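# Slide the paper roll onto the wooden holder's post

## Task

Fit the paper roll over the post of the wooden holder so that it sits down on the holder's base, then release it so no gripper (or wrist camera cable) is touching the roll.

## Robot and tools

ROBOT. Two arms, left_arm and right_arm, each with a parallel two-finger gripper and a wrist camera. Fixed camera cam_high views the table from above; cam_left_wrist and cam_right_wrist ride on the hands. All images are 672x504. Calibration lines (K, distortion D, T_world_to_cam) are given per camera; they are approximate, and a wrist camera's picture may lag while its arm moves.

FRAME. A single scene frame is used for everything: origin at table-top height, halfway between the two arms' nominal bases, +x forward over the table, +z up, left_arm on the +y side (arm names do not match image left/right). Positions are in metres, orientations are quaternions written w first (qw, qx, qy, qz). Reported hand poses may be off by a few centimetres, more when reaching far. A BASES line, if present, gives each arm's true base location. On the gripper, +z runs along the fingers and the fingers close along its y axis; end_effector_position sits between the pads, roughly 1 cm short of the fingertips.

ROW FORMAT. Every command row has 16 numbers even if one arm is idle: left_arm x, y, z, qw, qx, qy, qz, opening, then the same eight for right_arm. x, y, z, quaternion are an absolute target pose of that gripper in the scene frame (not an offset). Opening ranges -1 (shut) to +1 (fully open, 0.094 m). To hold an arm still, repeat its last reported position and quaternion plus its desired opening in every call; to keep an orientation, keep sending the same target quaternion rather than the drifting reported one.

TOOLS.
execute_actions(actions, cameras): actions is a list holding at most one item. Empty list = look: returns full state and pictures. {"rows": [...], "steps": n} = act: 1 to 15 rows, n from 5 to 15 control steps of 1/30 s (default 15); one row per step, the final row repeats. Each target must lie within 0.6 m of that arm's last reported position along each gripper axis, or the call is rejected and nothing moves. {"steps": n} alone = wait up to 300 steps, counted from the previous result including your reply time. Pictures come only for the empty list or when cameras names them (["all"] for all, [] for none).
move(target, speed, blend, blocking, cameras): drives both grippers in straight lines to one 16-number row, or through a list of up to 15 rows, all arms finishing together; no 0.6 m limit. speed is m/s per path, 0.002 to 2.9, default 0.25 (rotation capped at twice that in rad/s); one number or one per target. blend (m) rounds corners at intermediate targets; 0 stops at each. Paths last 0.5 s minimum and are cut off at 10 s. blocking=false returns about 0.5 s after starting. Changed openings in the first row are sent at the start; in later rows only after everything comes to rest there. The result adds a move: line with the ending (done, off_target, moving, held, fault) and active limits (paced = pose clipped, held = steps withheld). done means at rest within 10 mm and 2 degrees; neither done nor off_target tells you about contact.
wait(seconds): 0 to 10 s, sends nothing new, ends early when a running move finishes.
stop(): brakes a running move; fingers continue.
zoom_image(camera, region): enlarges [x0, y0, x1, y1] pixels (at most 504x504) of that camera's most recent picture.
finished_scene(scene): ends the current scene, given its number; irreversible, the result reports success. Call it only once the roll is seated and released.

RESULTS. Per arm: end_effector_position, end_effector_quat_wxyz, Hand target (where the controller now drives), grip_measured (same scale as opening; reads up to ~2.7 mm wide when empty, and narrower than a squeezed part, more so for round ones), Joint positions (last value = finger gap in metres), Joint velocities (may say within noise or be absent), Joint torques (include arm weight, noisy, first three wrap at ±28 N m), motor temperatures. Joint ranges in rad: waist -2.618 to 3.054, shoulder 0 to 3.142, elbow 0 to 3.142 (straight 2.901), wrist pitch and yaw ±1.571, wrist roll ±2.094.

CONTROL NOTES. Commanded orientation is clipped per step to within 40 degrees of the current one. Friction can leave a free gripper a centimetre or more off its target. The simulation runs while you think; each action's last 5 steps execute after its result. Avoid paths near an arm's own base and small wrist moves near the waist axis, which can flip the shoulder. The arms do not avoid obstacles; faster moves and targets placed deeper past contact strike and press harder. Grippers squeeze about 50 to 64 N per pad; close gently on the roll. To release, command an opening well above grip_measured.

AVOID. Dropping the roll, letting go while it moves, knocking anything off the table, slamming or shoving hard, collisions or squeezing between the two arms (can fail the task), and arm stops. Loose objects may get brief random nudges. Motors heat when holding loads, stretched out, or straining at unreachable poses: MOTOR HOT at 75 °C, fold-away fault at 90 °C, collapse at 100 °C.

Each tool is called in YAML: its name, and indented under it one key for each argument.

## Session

execute_actions:
  actions: []
  cameras: ["all"]

Scene clock: 0.00 s of 4400.00 s.
left_arm: end_effector_position=(+0.2734, +0.2698, +0.1704) grip_measured=+1.000 end_effector_quat_wxyz=(+0.613, -0.019, +0.788, +0.051) | right_arm: end_effector_position=(+0.3790, -0.1786, +0.0822) grip_measured=+1.000 end_effector_quat_wxyz=(+0.474, -0.118, +0.868, +0.090)
Joint positions: left_arm=[-0.266 0.121 0.209 -0.349 -0.344 -0.031 0.094] | right_arm=[0.363 1.627 0.664 0.398 0.046 0.081 0.094]
Joint velocities: within noise
Joint torques (N m): no reading
Motor temperatures (°C): left_arm=[23 24 21 24 22 21 23] | right_arm=[23 23 23 22 22 23 24]
Heat: left arm: 24 °C; right arm: 24 °C.
Hand target: left_arm +0.2725, +0.2703, +0.1734; +0.616, -0.020, +0.786, +0.051 | right_arm +0.3823, -0.1774, +0.0908; +0.483, -0.117, +0.863, +0.092
camera_calibration:
cam_left_wrist: T_world_to_cam=[[0.101817, -0.992512, 0.0674804, 0.224411], [-0.662345, -0.118246, -0.739809, 0.363948], [0.742248, 0.0306295, -0.669425, 0.00653824], [0, 0, 0, 1]] pos_world=[0.213357, 0.265566, 0.258486]
cam_right_wrist: T_world_to_cam=[[0.371663, -0.927238, 0.0457862, -0.31111], [-0.803107, -0.345865, -0.485178, 0.306245], [0.465711, 0.143551, -0.873216, 0.0248398], [0, 0, 0, 1]] pos_world=[0.350007, -0.186119, 0.184518]

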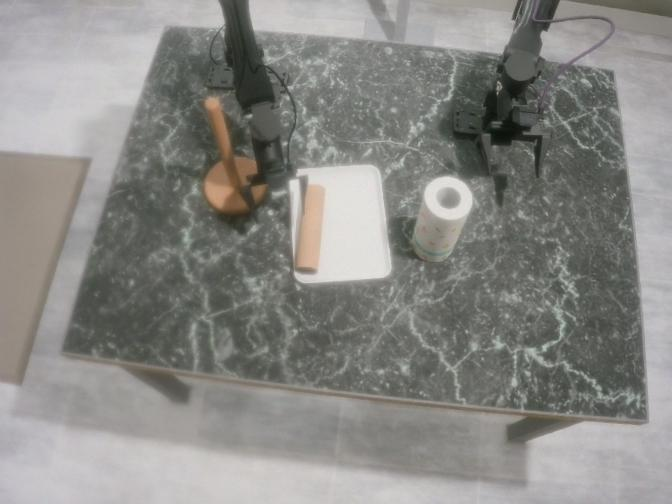

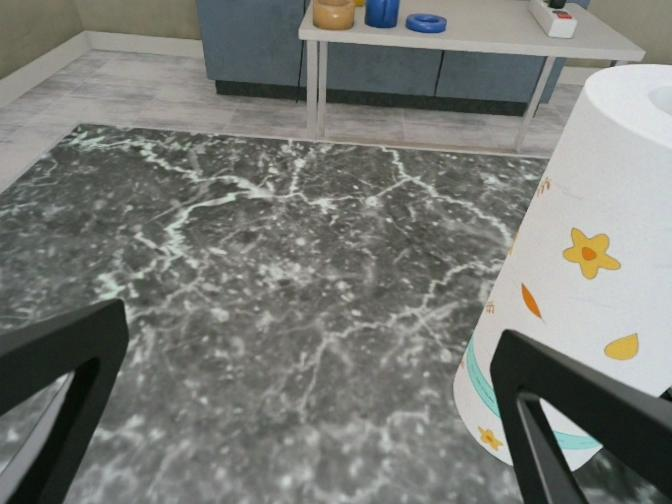

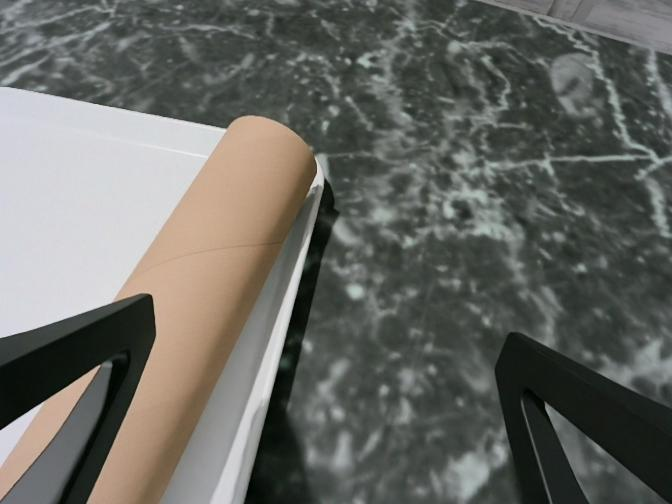

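zoom_image:
  camera: "cam_high"
  region: [190, 80, 320, 230]

zoom_image:
  camera: "cam_high"
  region: [395, 165, 495, 275]

Scaled by 3.360 from the camera's 672x504 image, which has a finer 960x720 frame.

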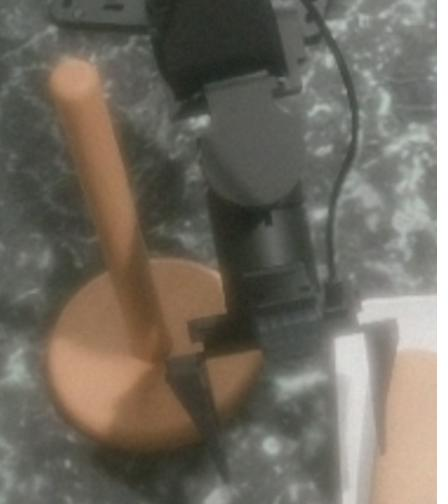

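Scaled by 4.582 from the camera's 672x504 image, which has a finer 960x720 frame.

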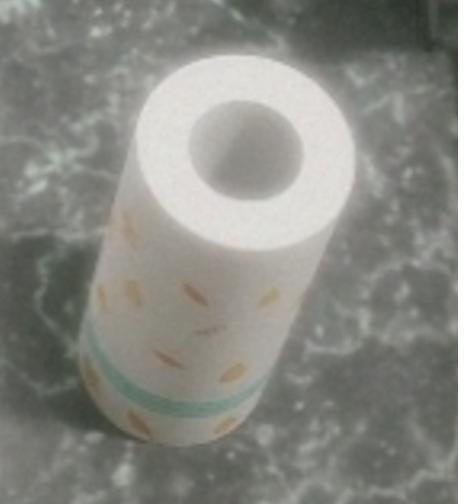

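move:
  target:
    - [0.292, 0.249, 0.178, 0.64112, 0.11377, 0.75275, -0.0969, 1.0, 0.33, -0.13, 0.30, 0.59471, -0.19392, 0.76552, 0.15065, 1.0]
    - [0.31, 0.2255, 0.172, 0.64056, 0.2508, 0.68706, -0.23382, 1.0, 0.19, -0.19, 0.38, 0.59043, -0.21451, 0.76001, 0.16665, 1.0]
    - [0.3242, 0.2076, 0.16, 0.62054, 0.33901, 0.62054, -0.33901, 1.0, 0.1683, -0.3053, 0.42, 0.50946, -0.04299, 0.85903, 0.02549, 1.0]
  speed: [0.3, 0.3, 0.3]
  blend: [0.03, 0.03, 0]
  cameras: ["all"]

Scene clock: 29.77 s of 4400.00 s.
left_arm: end_effector_position=(+0.3252, +0.2100, +0.1625) grip_measured=+1.000 end_effector_quat_wxyz=(+0.623, +0.341, +0.622, -0.329) | right_arm: end_effector_position=(+0.1694, -0.3055, +0.4145) grip_measured=+1.000 end_effector_quat_wxyz=(+0.506, -0.041, +0.861, +0.023)
Joint positions: left_arm=[0.433 1.527 0.263 1.218 1.439 0.062 0.094] | right_arm=[0.234 0.871 1.653 -1.295 0.134 0.072 0.094]
Joint velocities: left_arm=[-0.007 0.056 0.002 0.256 -0.037 -0.11 0] | right_arm=[within noise]
Joint torques (N m): left_arm=[-0.66 -3.4 4.31 1.57 0.09 -0.1] | right_arm=[-0.66 2.45 7.01 1.63 -0.1 0]
Motor temperatures (°C): left_arm=[23 24 22 30 22 21 23] | right_arm=[23 25 24 26 22 23 24]
Heat: left arm: 30 °C; right arm: 26 °C.
Hand target: left_arm +0.3241, +0.2076, +0.1601; +0.619, +0.340, +0.622, -0.338 | right_arm +0.1683, -0.3053, +0.4198; +0.510, -0.043, +0.859, +0.025
Off the commanded pose: left_arm 0.004 m, 1 deg | right_arm 0.006 m, 1 deg.
Kept back: nothing.
move: done
camera_calibration:
cam_left_wrist: T_world_to_cam=[[-0.840984, -0.530409, 0.106829, 0.36349], [-0.332854, 0.351519, -0.87501, 0.201552], [0.426561, -0.771428, -0.47217, 0.203653], [0, 0, 0, 1]] pos_world=[0.285906, 0.279052, 0.233687]
cam_right_wrist: T_world_to_cam=[[0.174369, -0.979851, 0.0974021, -0.370085], [-0.824875, -0.199374, -0.528991, 0.321878], [0.537752, 0.011895, -0.843019, 0.365894], [0, 0, 0, 1]] pos_world=[0.13328, -0.302807, 0.514774]

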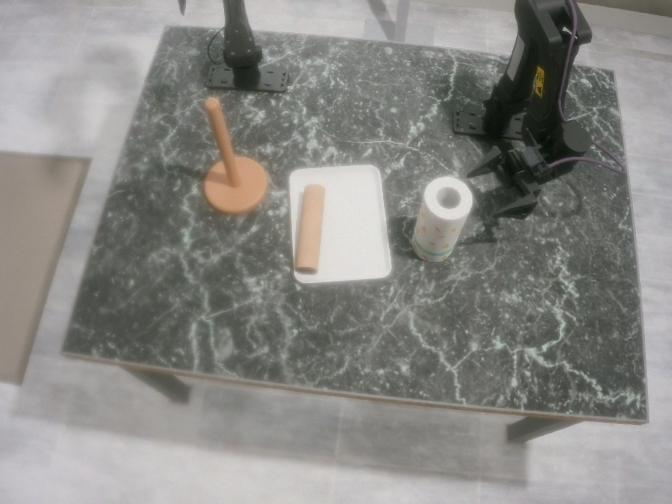

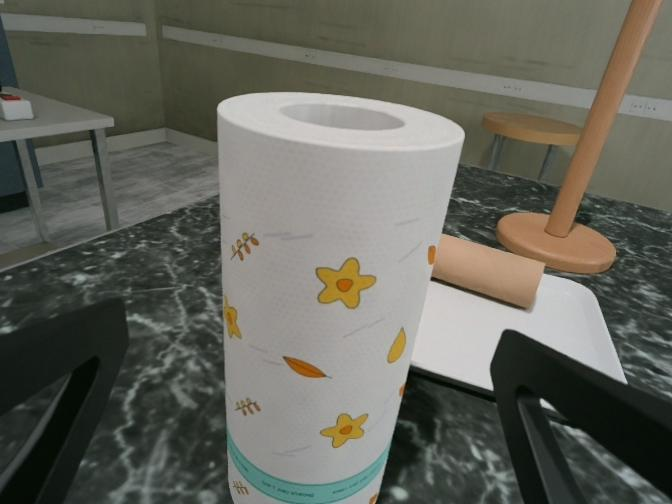

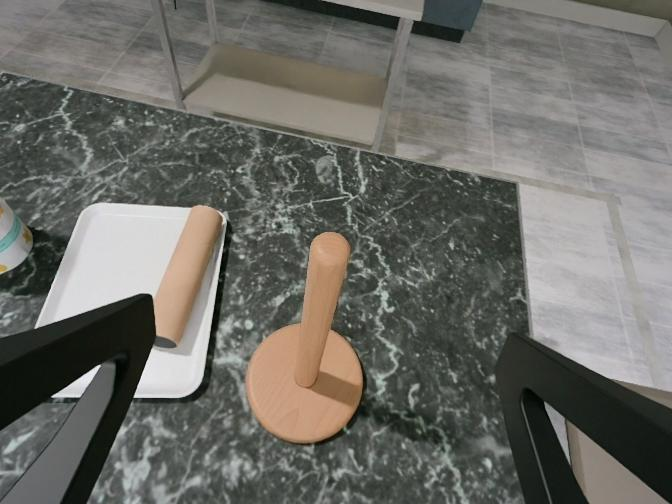

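zoom_image:
  camera: "cam_left_wrist"
  region: [90, 60, 560, 504]

zoom_image:
  camera: "cam_right_wrist"
  region: [220, 210, 420, 460]

zoom_image:
  camera: "cam_high"
  region: [190, 85, 290, 225]

Scaled by 1.072 from the camera's 672x504 image, which has a finer 960x720 frame.

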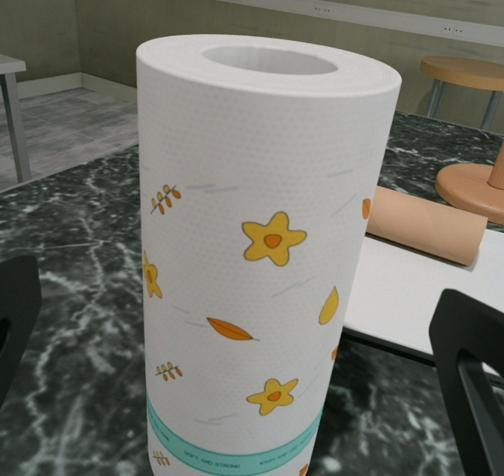

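Scaled by 2.016 from the camera's 672x504 image, which has a finer 960x720 frame.

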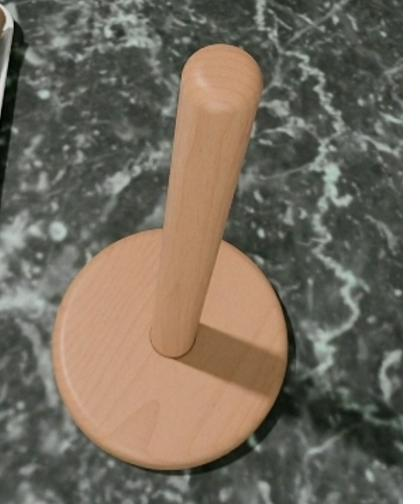

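Scaled by 3.600 from the camera's 672x504 image, which has a finer 960x720 frame.

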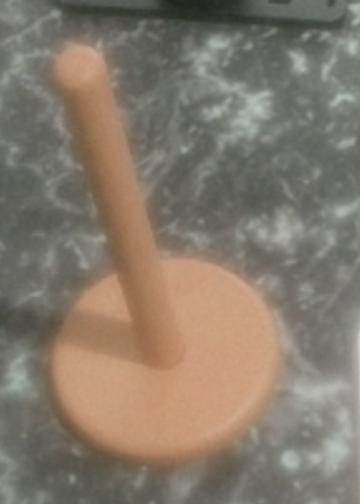

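move:
  target: [0.3652, 0.1423, 0.135, 0.62054, 0.33901, 0.62054, -0.33901, 1.0, 0.1683, -0.3053, 0.42, 0.50946, -0.04299, 0.85903, 0.02549, 1.0]
  speed: 0.1
  cameras: ["cam_high", "cam_left_wrist"]

Scene clock: 34.13 s of 4400.00 s.
left_arm: end_effector_position=(+0.3595, +0.1429, +0.1318) grip_measured=+1.000 end_effector_quat_wxyz=(+0.611, +0.335, +0.629, -0.344) | right_arm: end_effector_position=(+0.1693, -0.3053, +0.4144) grip_measured=+1.000 end_effector_quat_wxyz=(+0.506, -0.042, +0.861, +0.023)
Joint positions: left_arm=[0.096 1.785 0.297 1.45 1.117 0.011 0.094] | right_arm=[0.234 0.871 1.653 -1.295 0.133 0.071 0.094]
Joint torques (N m): left_arm=[-0.5 -4.48 5.35 2.19 -0.05 -0.11] | right_arm=[-0.72 2.47 7.04 1.64 -0.1 -0.03]
Heat: left arm: 30 °C; right arm: 26 °C.
Hand target: left_arm +0.3649, +0.1424, +0.1350; +0.620, +0.339, +0.621, -0.339 | right_arm +0.1683, -0.3052, +0.4199; +0.510, -0.043, +0.859, +0.025
Off the commanded pose: left_arm 0.007 m, 2 deg | right_arm 0.006 m, 1 deg.
Kept back: nothing.
move: done
camera_calibration:
cam_left_wrist: T_world_to_cam=[[-0.843732, -0.516524, 0.14601, 0.353831], [-0.361421, 0.345575, -0.865998, 0.219647], [0.396852, -0.783441, -0.478256, 0.135951], [0, 0, 0, 1]] pos_world=[0.323971, 0.213367, 0.20357]
Images, in order (width x height): cam_high 672x504, cam_left_wrist 672x504.

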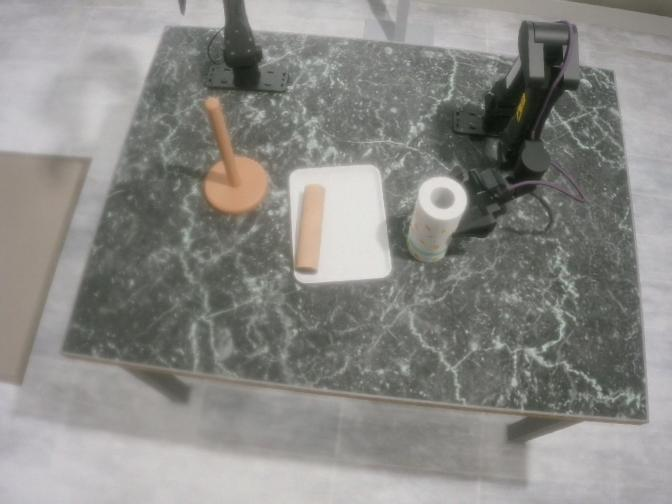

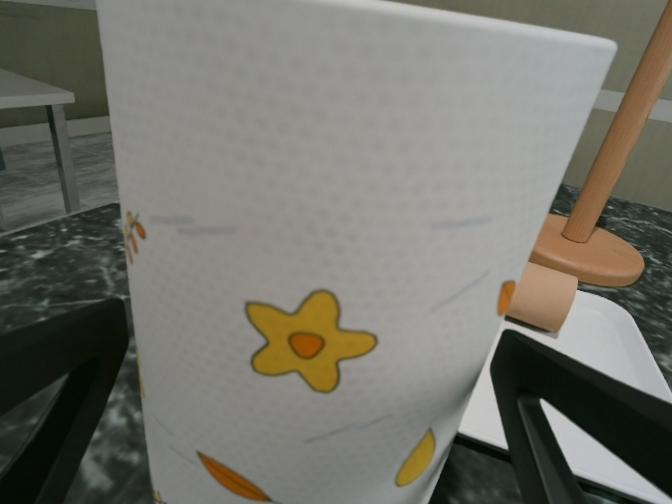

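zoom_image:
  camera: "cam_high"
  region: [395, 165, 515, 275]

zoom_image:
  camera: "cam_left_wrist"
  region: [60, 0, 560, 504]

Scaled by 4.200 from the camera's 672x504 image, which has a finer 960x720 frame.

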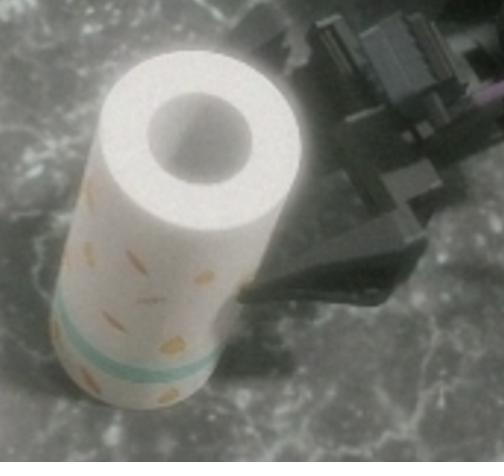

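Scaled by 1.000.

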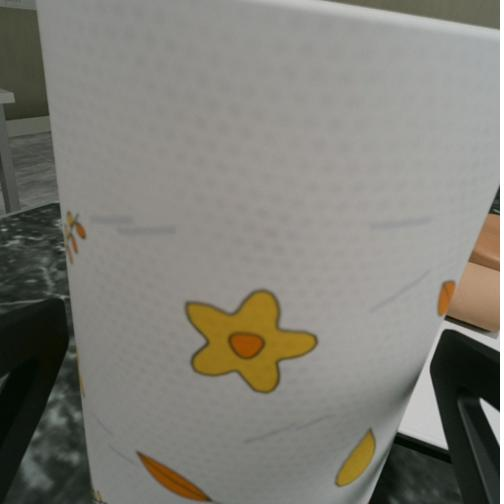

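move:
  target: [0.3751, 0.1297, 0.139, 0.62054, 0.33901, 0.62054, -0.33901, 1.0, 0.1683, -0.3053, 0.42, 0.50946, -0.04299, 0.85903, 0.02549, 1.0]
  speed: 0.04
  cameras: ["cam_high", "cam_left_wrist"]

Scene clock: 46.67 s of 4400.00 s.
left_arm: end_effector_position=(+0.3694, +0.1305, +0.1403) grip_measured=+1.000 end_effector_quat_wxyz=(+0.621, +0.342, +0.619, -0.338) | right_arm: end_effector_position=(+0.1693, -0.3054, +0.4144) grip_measured=+1.000 end_effector_quat_wxyz=(+0.506, -0.042, +0.861, +0.023)
Joint positions: left_arm=[0.039 1.785 0.335 1.449 1.061 0.007 0.094] | right_arm=[0.234 0.871 1.653 -1.296 0.133 0.071 0.094]
Joint torques (N m): left_arm=[-0.54 -4.9 5.57 1.83 -0.09 -0.1] | right_arm=[-0.7 2.41 7.02 1.66 -0.09 -0.02]
Heat: left arm: 32 °C; right arm: 27 °C.
Hand target: left_arm +0.3749, +0.1297, +0.1390; +0.620, +0.339, +0.621, -0.339 | right_arm +0.1683, -0.3053, +0.4199; +0.510, -0.043, +0.859, +0.025
Off the commanded pose: left_arm 0.006 m, 0 deg | right_arm 0.006 m, 1 deg.
Kept back: nothing.
move: done
camera_calibration:
cam_left_wrist: T_world_to_cam=[[-0.848634, -0.515935, 0.116757, 0.360431], [-0.332176, 0.347983, -0.87668, 0.225306], [0.41168, -0.782764, -0.466691, 0.119204], [0, 0, 0, 1]] pos_world=[0.331641, 0.200865, 0.21107]
Images, in order (width x height): cam_high 672x504, cam_left_wrist 672x504.

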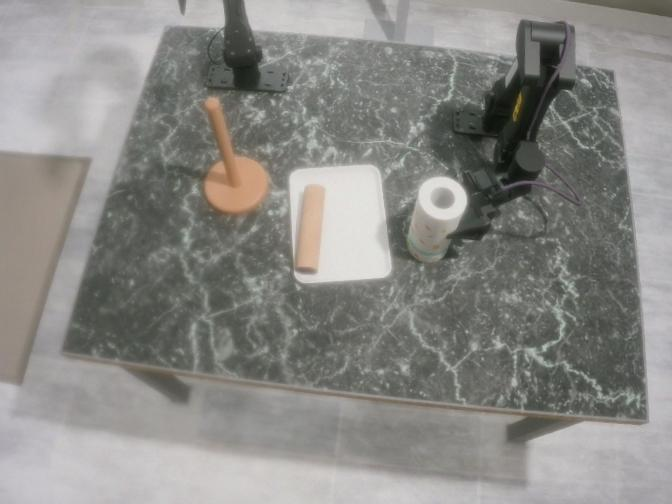

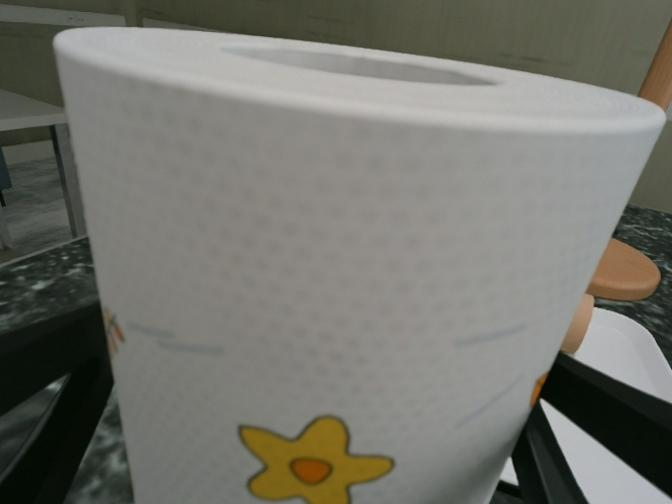

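move:
  target: [0.3751, 0.1297, 0.139, 0.62054, 0.33901, 0.62054, -0.33901, 0.55, 0.1683, -0.3053, 0.42, 0.50946, -0.04299, 0.85903, 0.02549, 1.0]
  speed: 0.04
  cameras: ["cam_high", "cam_left_wrist"]

Scene clock: 48.33 s of 4400.00 s.
left_arm: end_effector_position=(+0.3698, +0.1307, +0.1403) grip_measured=+0.597 end_effector_quat_wxyz=(+0.621, +0.341, +0.620, -0.338) | right_arm: end_effector_position=(+0.1693, -0.3054, +0.4144) grip_measured=+1.000 end_effector_quat_wxyz=(+0.506, -0.042, +0.861, +0.023)
Joint positions: left_arm=[0.039 1.785 0.335 1.448 1.058 0.007 0.075] | right_arm=[0.234 0.871 1.653 -1.296 0.133 0.071 0.094]
Joint torques (N m): left_arm=[-0.5 -4.94 5.53 1.87 -0.06 -0.11] | right_arm=[-0.76 2.44 6.99 1.67 -0.1 -0.02]
Heat: left arm: 32 °C; right arm: 28 °C.
Hand target: left_arm +0.3749, +0.1298, +0.1390; +0.620, +0.339, +0.621, -0.339 | right_arm +0.1683, -0.3053, +0.4199; +0.510, -0.043, +0.859, +0.025
Off the commanded pose: left_arm 0.006 m, 0 deg | right_arm 0.006 m, 1 deg.
Kept back: nothing.
move: done
camera_calibration:
cam_left_wrist: T_world_to_cam=[[-0.847158, -0.518119, 0.117796, 0.360516], [-0.333952, 0.346762, -0.876489, 0.226129], [0.413278, -0.781863, -0.466789, 0.118548], [0, 0, 0, 1]] pos_world=[0.331937, 0.201065, 0.211069]
Images, in order (width x height): cam_high 672x504, cam_left_wrist 672x504.

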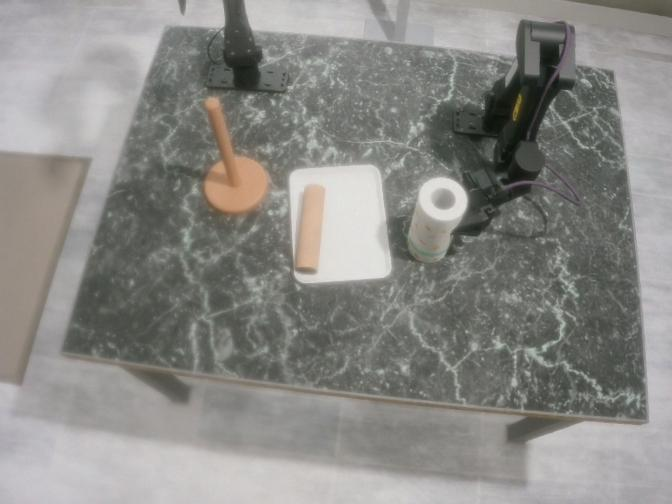

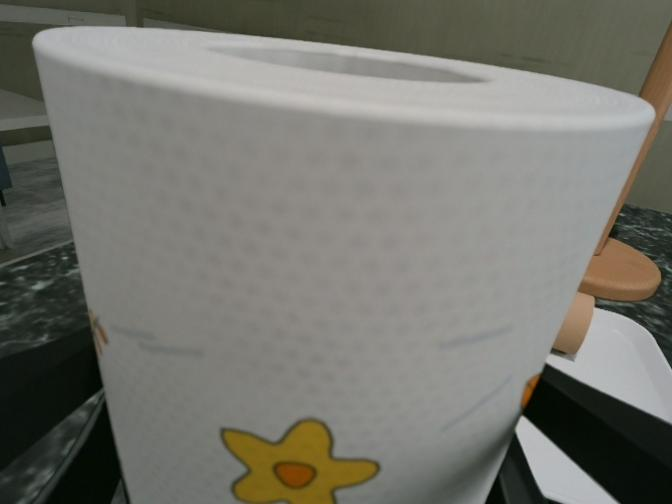

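zoom_image:
  camera: "cam_left_wrist"
  region: [0, 250, 300, 504]

zoom_image:
  camera: "cam_left_wrist"
  region: [400, 250, 672, 504]

zoom_image:
  camera: "cam_high"
  region: [395, 165, 515, 275]

Scaled by 1.680 from the camera's 672x504 image, which has a finer 960x720 frame.

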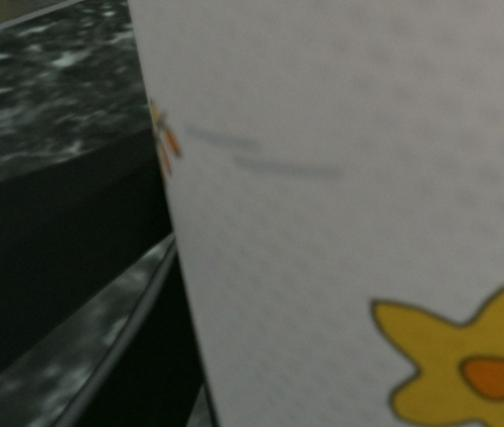

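Scaled by 1.853 from the camera's 672x504 image, which has a finer 960x720 frame.

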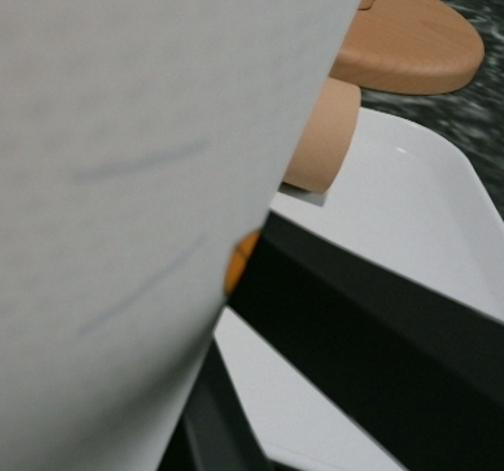

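Scaled by 4.200 from the camera's 672x504 image, which has a finer 960x720 frame.

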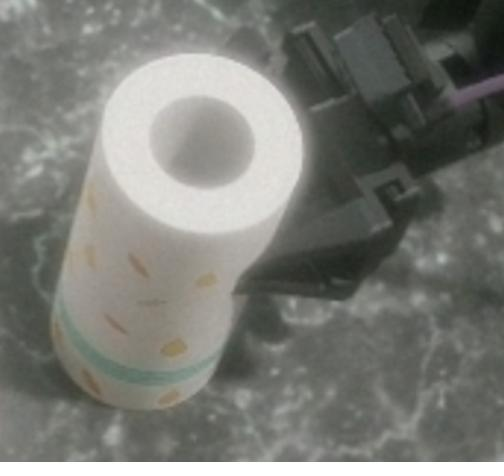

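zoom_image:
  camera: "cam_high"
  region: [435, 205, 495, 250]

Scaled by 8.400 from the camera's 672x504 image, which has a finer 960x720 frame.

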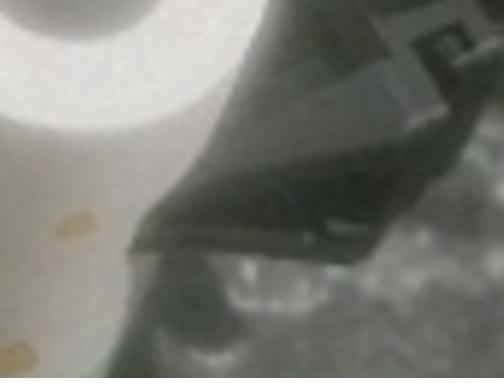

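move:
  target:
    - [0.3735, 0.129, 0.25, 0.62054, 0.33901, 0.62054, -0.33901, 0.55, 0.1683, -0.3053, 0.42, 0.50946, -0.04299, 0.85903, 0.02549, 1.0]
    - [0.24, -0.20, 0.475, 0.59335, 0.38466, 0.59335, -0.38466, 0.55, 0.1683, -0.3053, 0.42, 0.50946, -0.04299, 0.85903, 0.02549, 1.0]
  speed: [0.13, 0.28]
  blend: [0.03, 0]
  cameras: ["all"]

Scene clock: 59.27 s of 4400.00 s.
left_arm: end_effector_position=(+0.2364, -0.1970, +0.4629) grip_measured=+0.597 end_effector_quat_wxyz=(+0.581, +0.390, +0.602, -0.385) | right_arm: end_effector_position=(+0.1693, -0.3054, +0.4143) grip_measured=+1.000 end_effector_quat_wxyz=(+0.506, -0.042, +0.861, +0.023)
Joint positions: left_arm=[-1.193 1.565 1.679 -0.142 -0.014 -0.011 0.075] | right_arm=[0.234 0.871 1.653 -1.296 0.133 0.071 0.094]
Joint torques (N m): left_arm=[0.06 -6.64 10.78 2.33 -0.1 0.1] | right_arm=[-0.75 2.47 7.04 1.66 -0.1 -0.04]
Heat: left arm: 32 °C; right arm: 28 °C.
Hand target: left_arm +0.2398, -0.1993, +0.4748; +0.594, +0.384, +0.593, -0.385 | right_arm +0.1683, -0.3053, +0.4199; +0.510, -0.043, +0.859, +0.025
Off the commanded pose: left_arm 0.013 m, 2 deg | right_arm 0.006 m, 1 deg.
Kept back: nothing.
move: off_target (left_arm)
camera_calibration:
cam_left_wrist: T_world_to_cam=[[-0.91524, -0.379966, 0.134018, 0.0754292], [-0.297004, 0.411487, -0.861666, 0.575069], [0.272257, -0.828435, -0.489461, 0.10275], [0, 0, 0, 1]] pos_world=[0.211859, -0.122851, 0.5357]
cam_right_wrist: T_world_to_cam=[[0.175634, -0.979642, 0.0972311, -0.369988], [-0.825286, -0.200363, -0.527975, 0.321028], [0.536708, 0.0124867, -0.843675, 0.366381], [0, 0, 0, 1]] pos_world=[0.133282, -0.302708, 0.514576]

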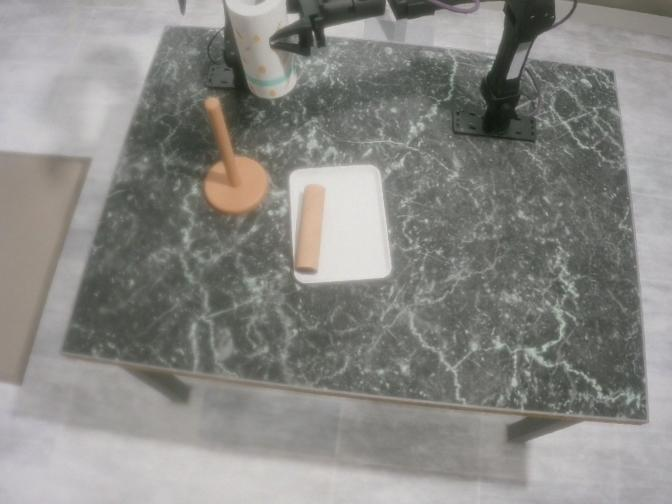

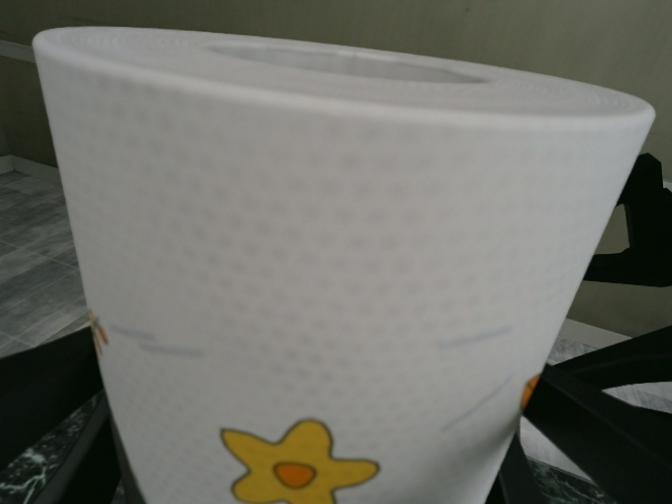

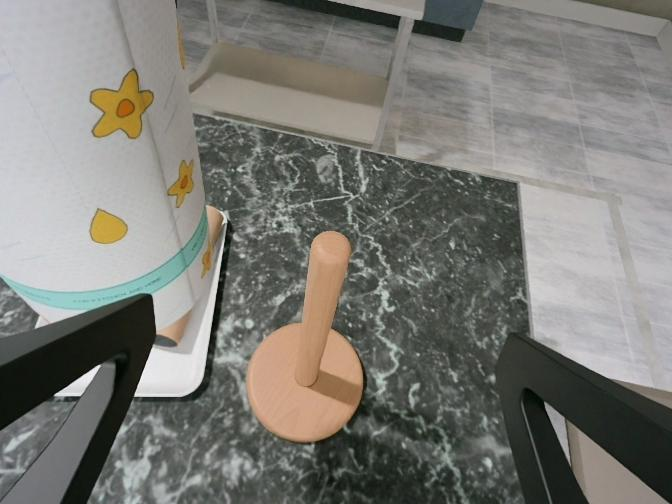

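zoom_image:
  camera: "cam_high"
  region: [190, 0, 320, 120]

zoom_image:
  camera: "cam_right_wrist"
  region: [0, 140, 360, 400]

Scaled by 3.877 from the camera's 672x504 image, which has a finer 960x720 frame.

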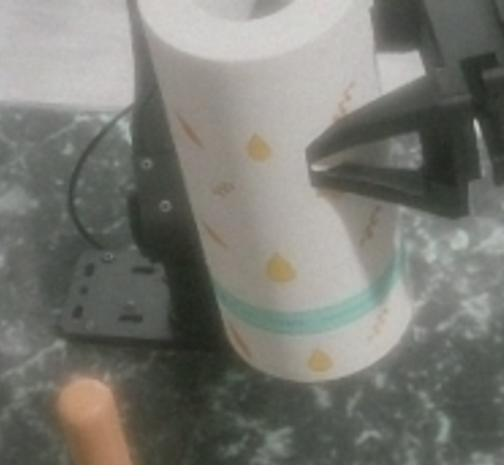

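Scaled by 1.400 from the camera's 672x504 image, which has a finer 960x720 frame.

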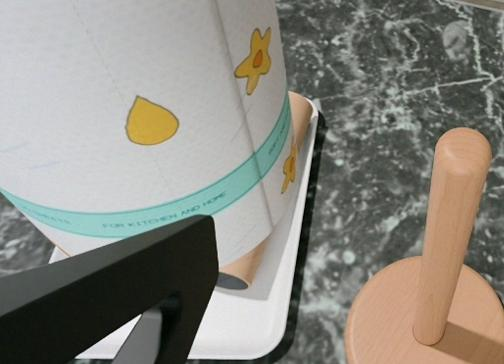

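move:
  target: [0.2792, -0.2875, 0.482, 0.6081, 0.38113, 0.57858, -0.38762, 0.55, 0.1683, -0.3053, 0.42, 0.50946, -0.04299, 0.85903, 0.02549, 1.0]
  speed: 0.1
  cameras: ["all"]

Scene clock: 63.17 s of 4400.00 s.
left_arm: end_effector_position=(+0.2729, -0.2839, +0.4771) grip_measured=+0.597 end_effector_quat_wxyz=(+0.599, +0.384, +0.585, -0.390) | right_arm: end_effector_position=(+0.1693, -0.3054, +0.4143) grip_measured=+1.000 end_effector_quat_wxyz=(+0.506, -0.042, +0.861, +0.023)
Joint positions: left_arm=[-1.193 1.969 2.179 -0.189 -0.015 0.004 0.075] | right_arm=[0.234 0.871 1.653 -1.296 0.133 0.071 0.094]
Joint torques (N m): left_arm=[0.55 -9.76 10.48 2.32 -0.02 0.1] | right_arm=[-0.76 2.43 7.02 1.64 -0.11 -0.03]
Heat: left arm: 32 °C; right arm: 29 °C.
Hand target: left_arm +0.2791, -0.2869, +0.4818; +0.608, +0.381, +0.578, -0.388 | right_arm +0.1683, -0.3053, +0.4199; +0.510, -0.043, +0.859, +0.025
Off the commanded pose: left_arm 0.009 m, 1 deg | right_arm 0.006 m, 1 deg.
Kept back: nothing.
move: done
camera_calibration:
cam_left_wrist: T_world_to_cam=[[-0.919213, -0.375583, 0.118255, 0.0838284], [-0.268012, 0.37676, -0.886691, 0.628093], [0.288473, -0.846752, -0.446983, -0.00219358], [0, 0, 0, 1]] pos_world=[0.246025, -0.207013, 0.546031]
cam_right_wrist: T_world_to_cam=[[0.175634, -0.979642, 0.0972311, -0.369988], [-0.825286, -0.200363, -0.527975, 0.321028], [0.536708, 0.0124867, -0.843675, 0.366381], [0, 0, 0, 1]] pos_world=[0.133282, -0.302708, 0.514576]

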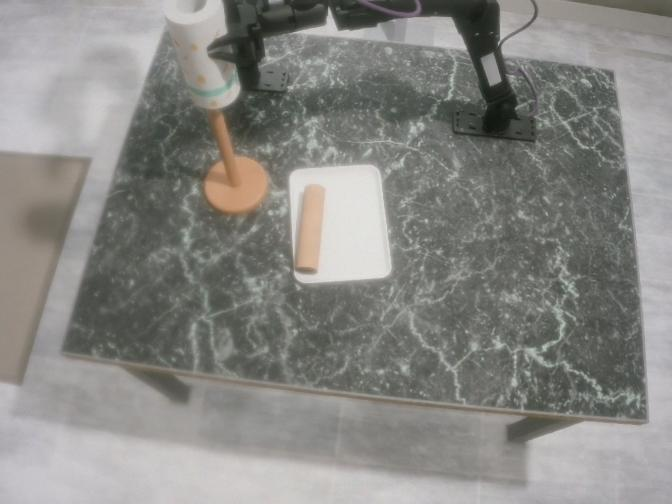

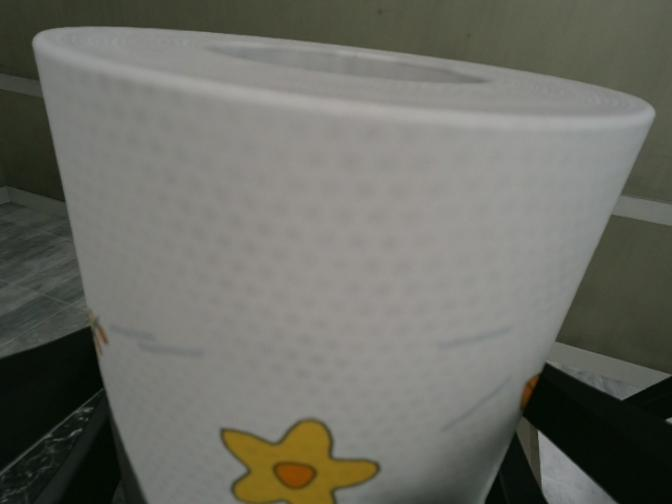

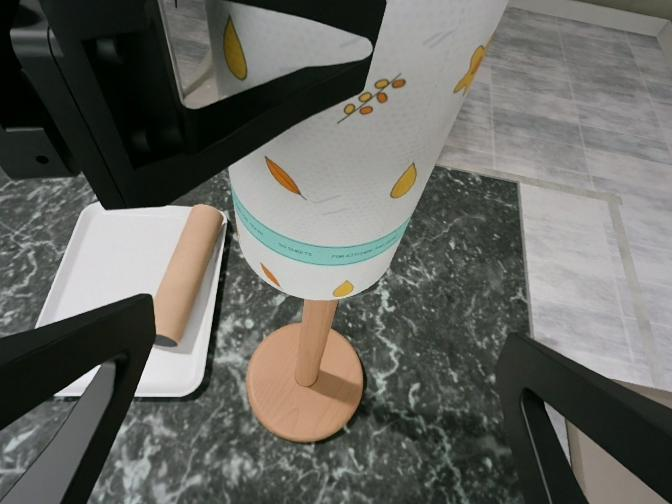

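zoom_image:
  camera: "cam_high"
  region: [155, 0, 275, 130]

zoom_image:
  camera: "cam_right_wrist"
  region: [190, 150, 470, 400]

zoom_image:
  camera: "cam_right_wrist"
  region: [0, 0, 504, 300]

Scaled by 3.877 from the camera's 672x504 image, which has a finer 960x720 frame.

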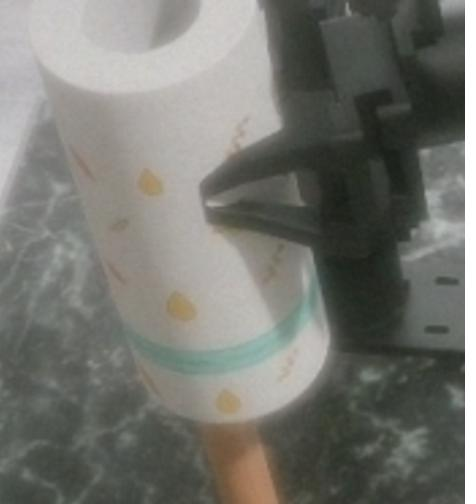

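Scaled by 1.800 from the camera's 672x504 image, which has a finer 960x720 frame.

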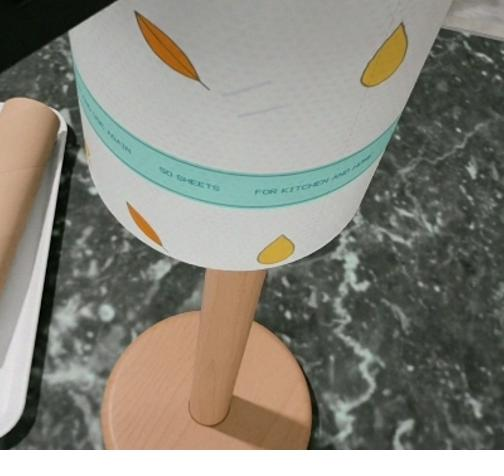

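Scaled by 1.000.

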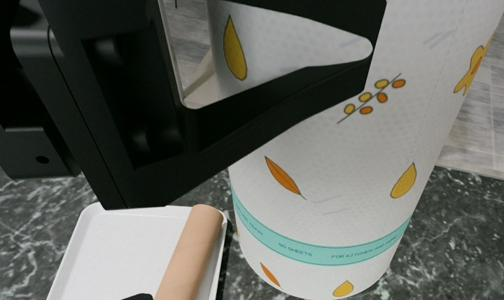

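zoom_image:
  camera: "cam_high"
  region: [180, 60, 250, 130]

zoom_image:
  camera: "cam_right_wrist"
  region: [220, 200, 420, 340]

Scaled by 7.200 from the camera's 672x504 image, which has a finer 960x720 frame.

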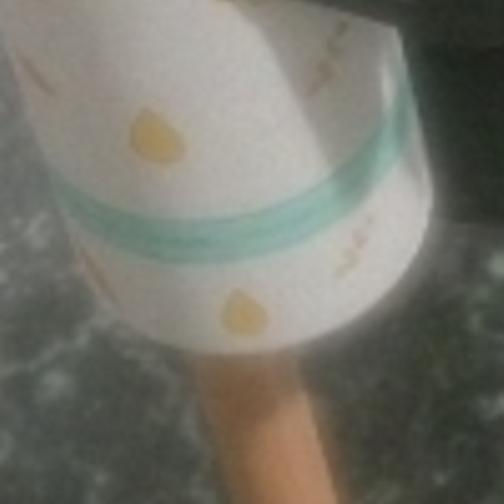

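Scaled by 2.520 from the camera's 672x504 image, which has a finer 960x720 frame.

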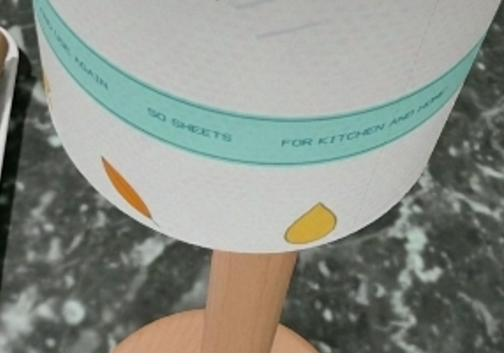

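zoom_image:
  camera: "cam_right_wrist"
  region: [330, 0, 510, 300]

zoom_image:
  camera: "cam_right_wrist"
  region: [200, 140, 300, 300]

Scaled by 1.680 from the camera's 672x504 image, which has a finer 960x720 frame.

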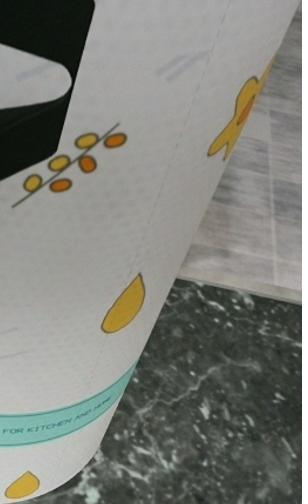

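Scaled by 3.150 from the camera's 672x504 image, which has a finer 960x720 frame.

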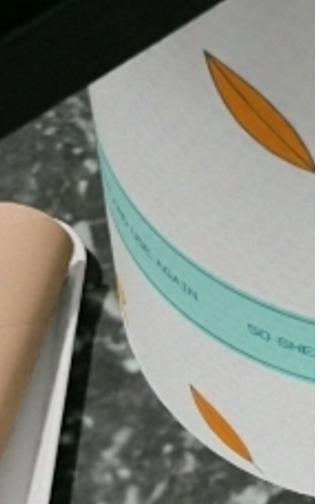

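move:
  target: [0.2892, -0.2975, 0.481, 0.6081, 0.38113, 0.57858, -0.38762, 0.55, 0.1683, -0.3053, 0.42, 0.50946, -0.04299, 0.85903, 0.02549, 1.0]
  speed: 0.06
  cameras: ["cam_high", "cam_right_wrist"]

Scene clock: 69.10 s of 4400.00 s.
left_arm: end_effector_position=(+0.2840, -0.2926, +0.4776) grip_measured=+0.597 end_effector_quat_wxyz=(+0.600, +0.382, +0.586, -0.388) | right_arm: end_effector_position=(+0.1693, -0.3054, +0.4143) grip_measured=+1.000 end_effector_quat_wxyz=(+0.506, -0.042, +0.861, +0.023)
Joint positions: left_arm=[-1.18 2.037 2.282 -0.223 -0.01 0.004 0.075] | right_arm=[0.234 0.871 1.653 -1.296 0.133 0.071 0.094]
Joint velocities: left_arm=[-0.007 -0.002 0.046 0.022 -0.037 0.037 0.001] | right_arm=[within noise]
Joint torques (N m): left_arm=[0.44 -9.98 10.41 2.33 0.02 0.1] | right_arm=[-0.75 2.32 7.08 1.65 -0.1 -0.02]
Heat: left arm: 33 °C; right arm: 29 °C.
Hand target: left_arm +0.2890, -0.2969, +0.4807; +0.608, +0.381, +0.578, -0.388 | right_arm +0.1683, -0.3053, +0.4199; +0.510, -0.043, +0.859, +0.025
Off the commanded pose: left_arm 0.008 m, 1 deg | right_arm 0.006 m, 1 deg.
Kept back: nothing.
move: done
camera_calibration:
cam_right_wrist: T_world_to_cam=[[0.175634, -0.979642, 0.0972311, -0.369988], [-0.825286, -0.200363, -0.527975, 0.321028], [0.536708, 0.0124867, -0.843675, 0.366381], [0, 0, 0, 1]] pos_world=[0.133282, -0.302708, 0.514576]
Images, in order (width x height): cam_high 672x504, cam_right_wrist 672x504.

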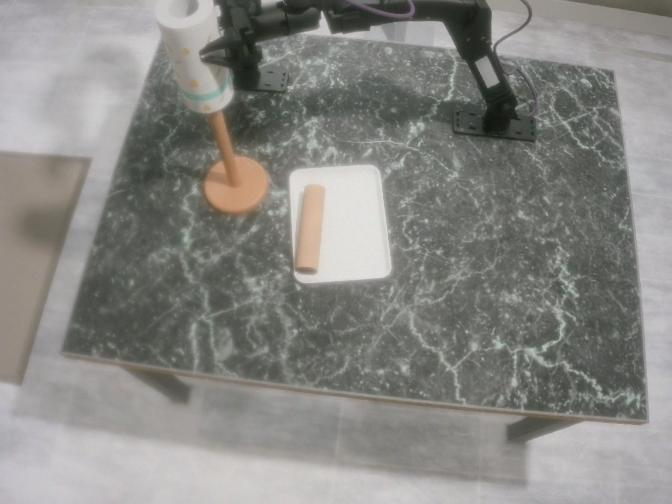

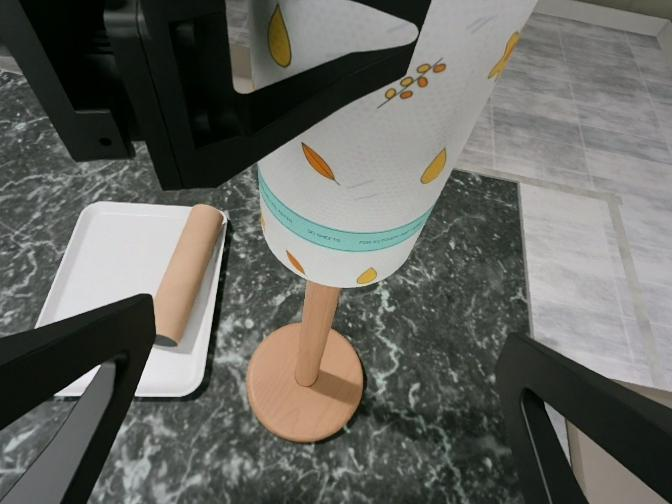

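zoom_image:
  camera: "cam_high"
  region: [175, 65, 245, 135]

zoom_image:
  camera: "cam_right_wrist"
  region: [240, 180, 440, 320]

Scaled by 7.200 from the camera's 672x504 image, which has a finer 960x720 frame.

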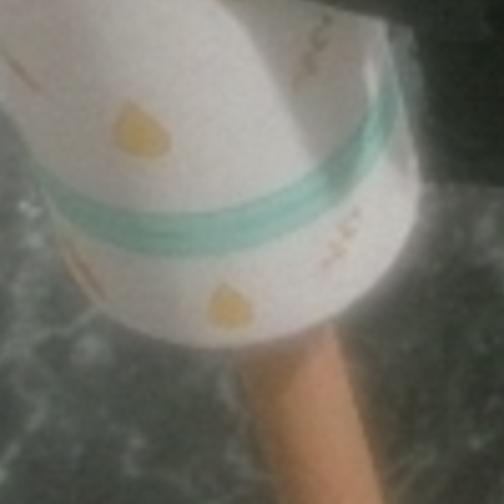

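Scaled by 2.520 from the camera's 672x504 image, which has a finer 960x720 frame.

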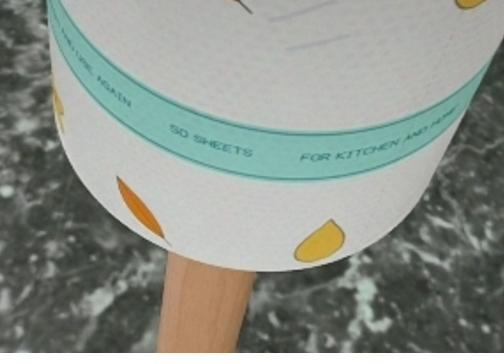

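move:
  target: [0.2833, -0.2843, 0.4666, 0.61206, 0.37843, 0.57448, -0.39014, 0.55, 0.1683, -0.3053, 0.42, 0.50946, -0.04299, 0.85903, 0.02549, 1.0]
  speed: 0.06
  cameras: ["cam_high", "cam_right_wrist"]

Scene clock: 73.40 s of 4400.00 s.
left_arm: end_effector_position=(+0.2879, -0.3013, +0.4321) grip_measured=+0.597 end_effector_quat_wxyz=(+0.589, +0.390, +0.597, -0.380) | right_arm: end_effector_position=(+0.1692, -0.3053, +0.4142) grip_measured=+1.000 end_effector_quat_wxyz=(+0.506, -0.042, +0.861, +0.023)
Joint positions: left_arm=[-1.18 2.007 2.084 -0.094 -0.009 0.004 0.075] | right_arm=[0.234 0.871 1.653 -1.296 0.133 0.071 0.094]
Joint torques (N m): left_arm=[0.39 -16.79 6.95 2.47 0.03 0.11] | right_arm=[-0.64 2.39 7.06 1.67 -0.1 -0.02]
Heat: left arm: 33 °C; right arm: 29 °C.
Hand target: left_arm +0.2833, -0.2846, +0.4662; +0.612, +0.379, +0.575, -0.390 | right_arm +0.1683, -0.3052, +0.4199; +0.510, -0.043, +0.859, +0.025
Off the commanded pose: left_arm 0.039 m, 4 deg | right_arm 0.006 m, 1 deg.
Kept back: nothing.
move: off_target (left_arm)
camera_calibration:
cam_right_wrist: T_world_to_cam=[[0.176138, -0.979539, 0.0973548, -0.36998], [-0.82538, -0.200859, -0.527639, 0.320686], [0.536398, 0.0125825, -0.843871, 0.366466], [0, 0, 0, 1]] pos_world=[0.133283, -0.302609, 0.514476]
Images, in order (width x height): cam_high 672x504, cam_right_wrist 672x504.

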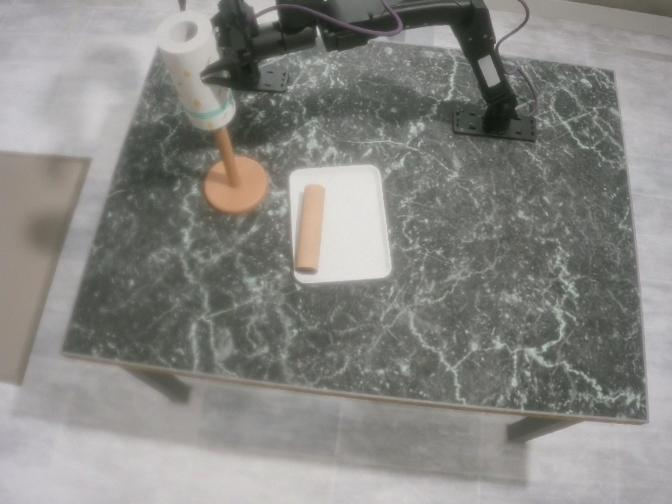

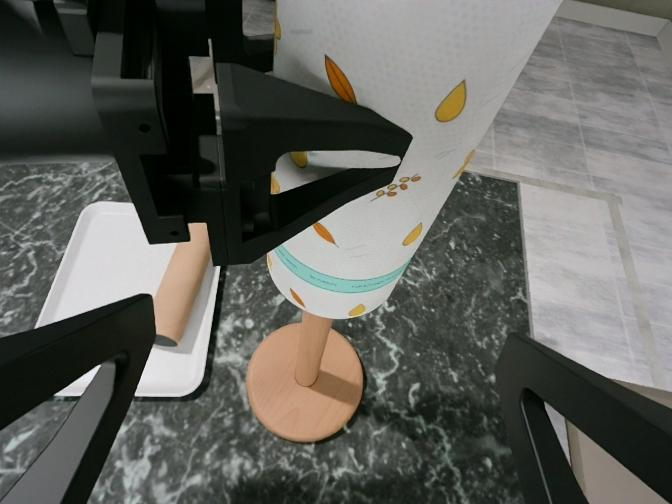

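zoom_image:
  camera: "cam_high"
  region: [180, 80, 250, 150]

zoom_image:
  camera: "cam_right_wrist"
  region: [240, 220, 440, 360]

zoom_image:
  camera: "cam_high"
  region: [150, 0, 250, 100]

Scaled by 7.200 from the camera's 672x504 image, which has a finer 960x720 frame.

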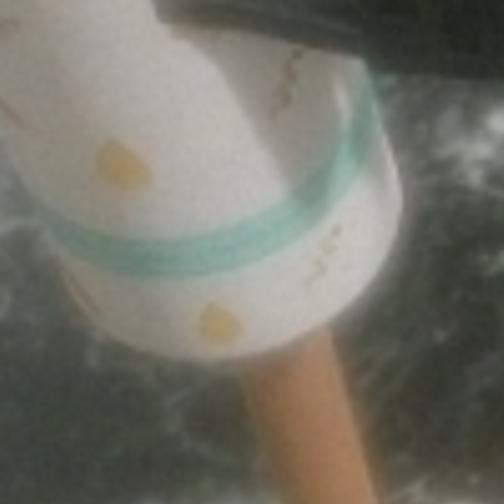

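Scaled by 2.520 from the camera's 672x504 image, which has a finer 960x720 frame.

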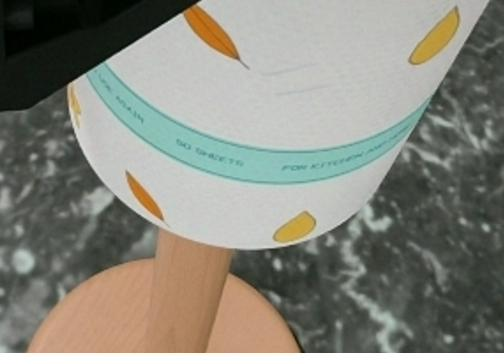

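Scaled by 5.040 from the camera's 672x504 image, which has a finer 960x720 frame.

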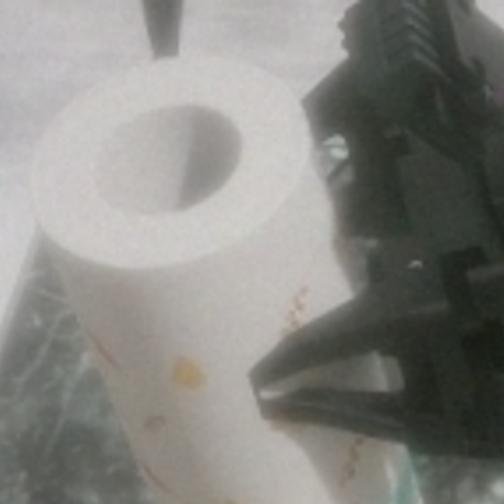

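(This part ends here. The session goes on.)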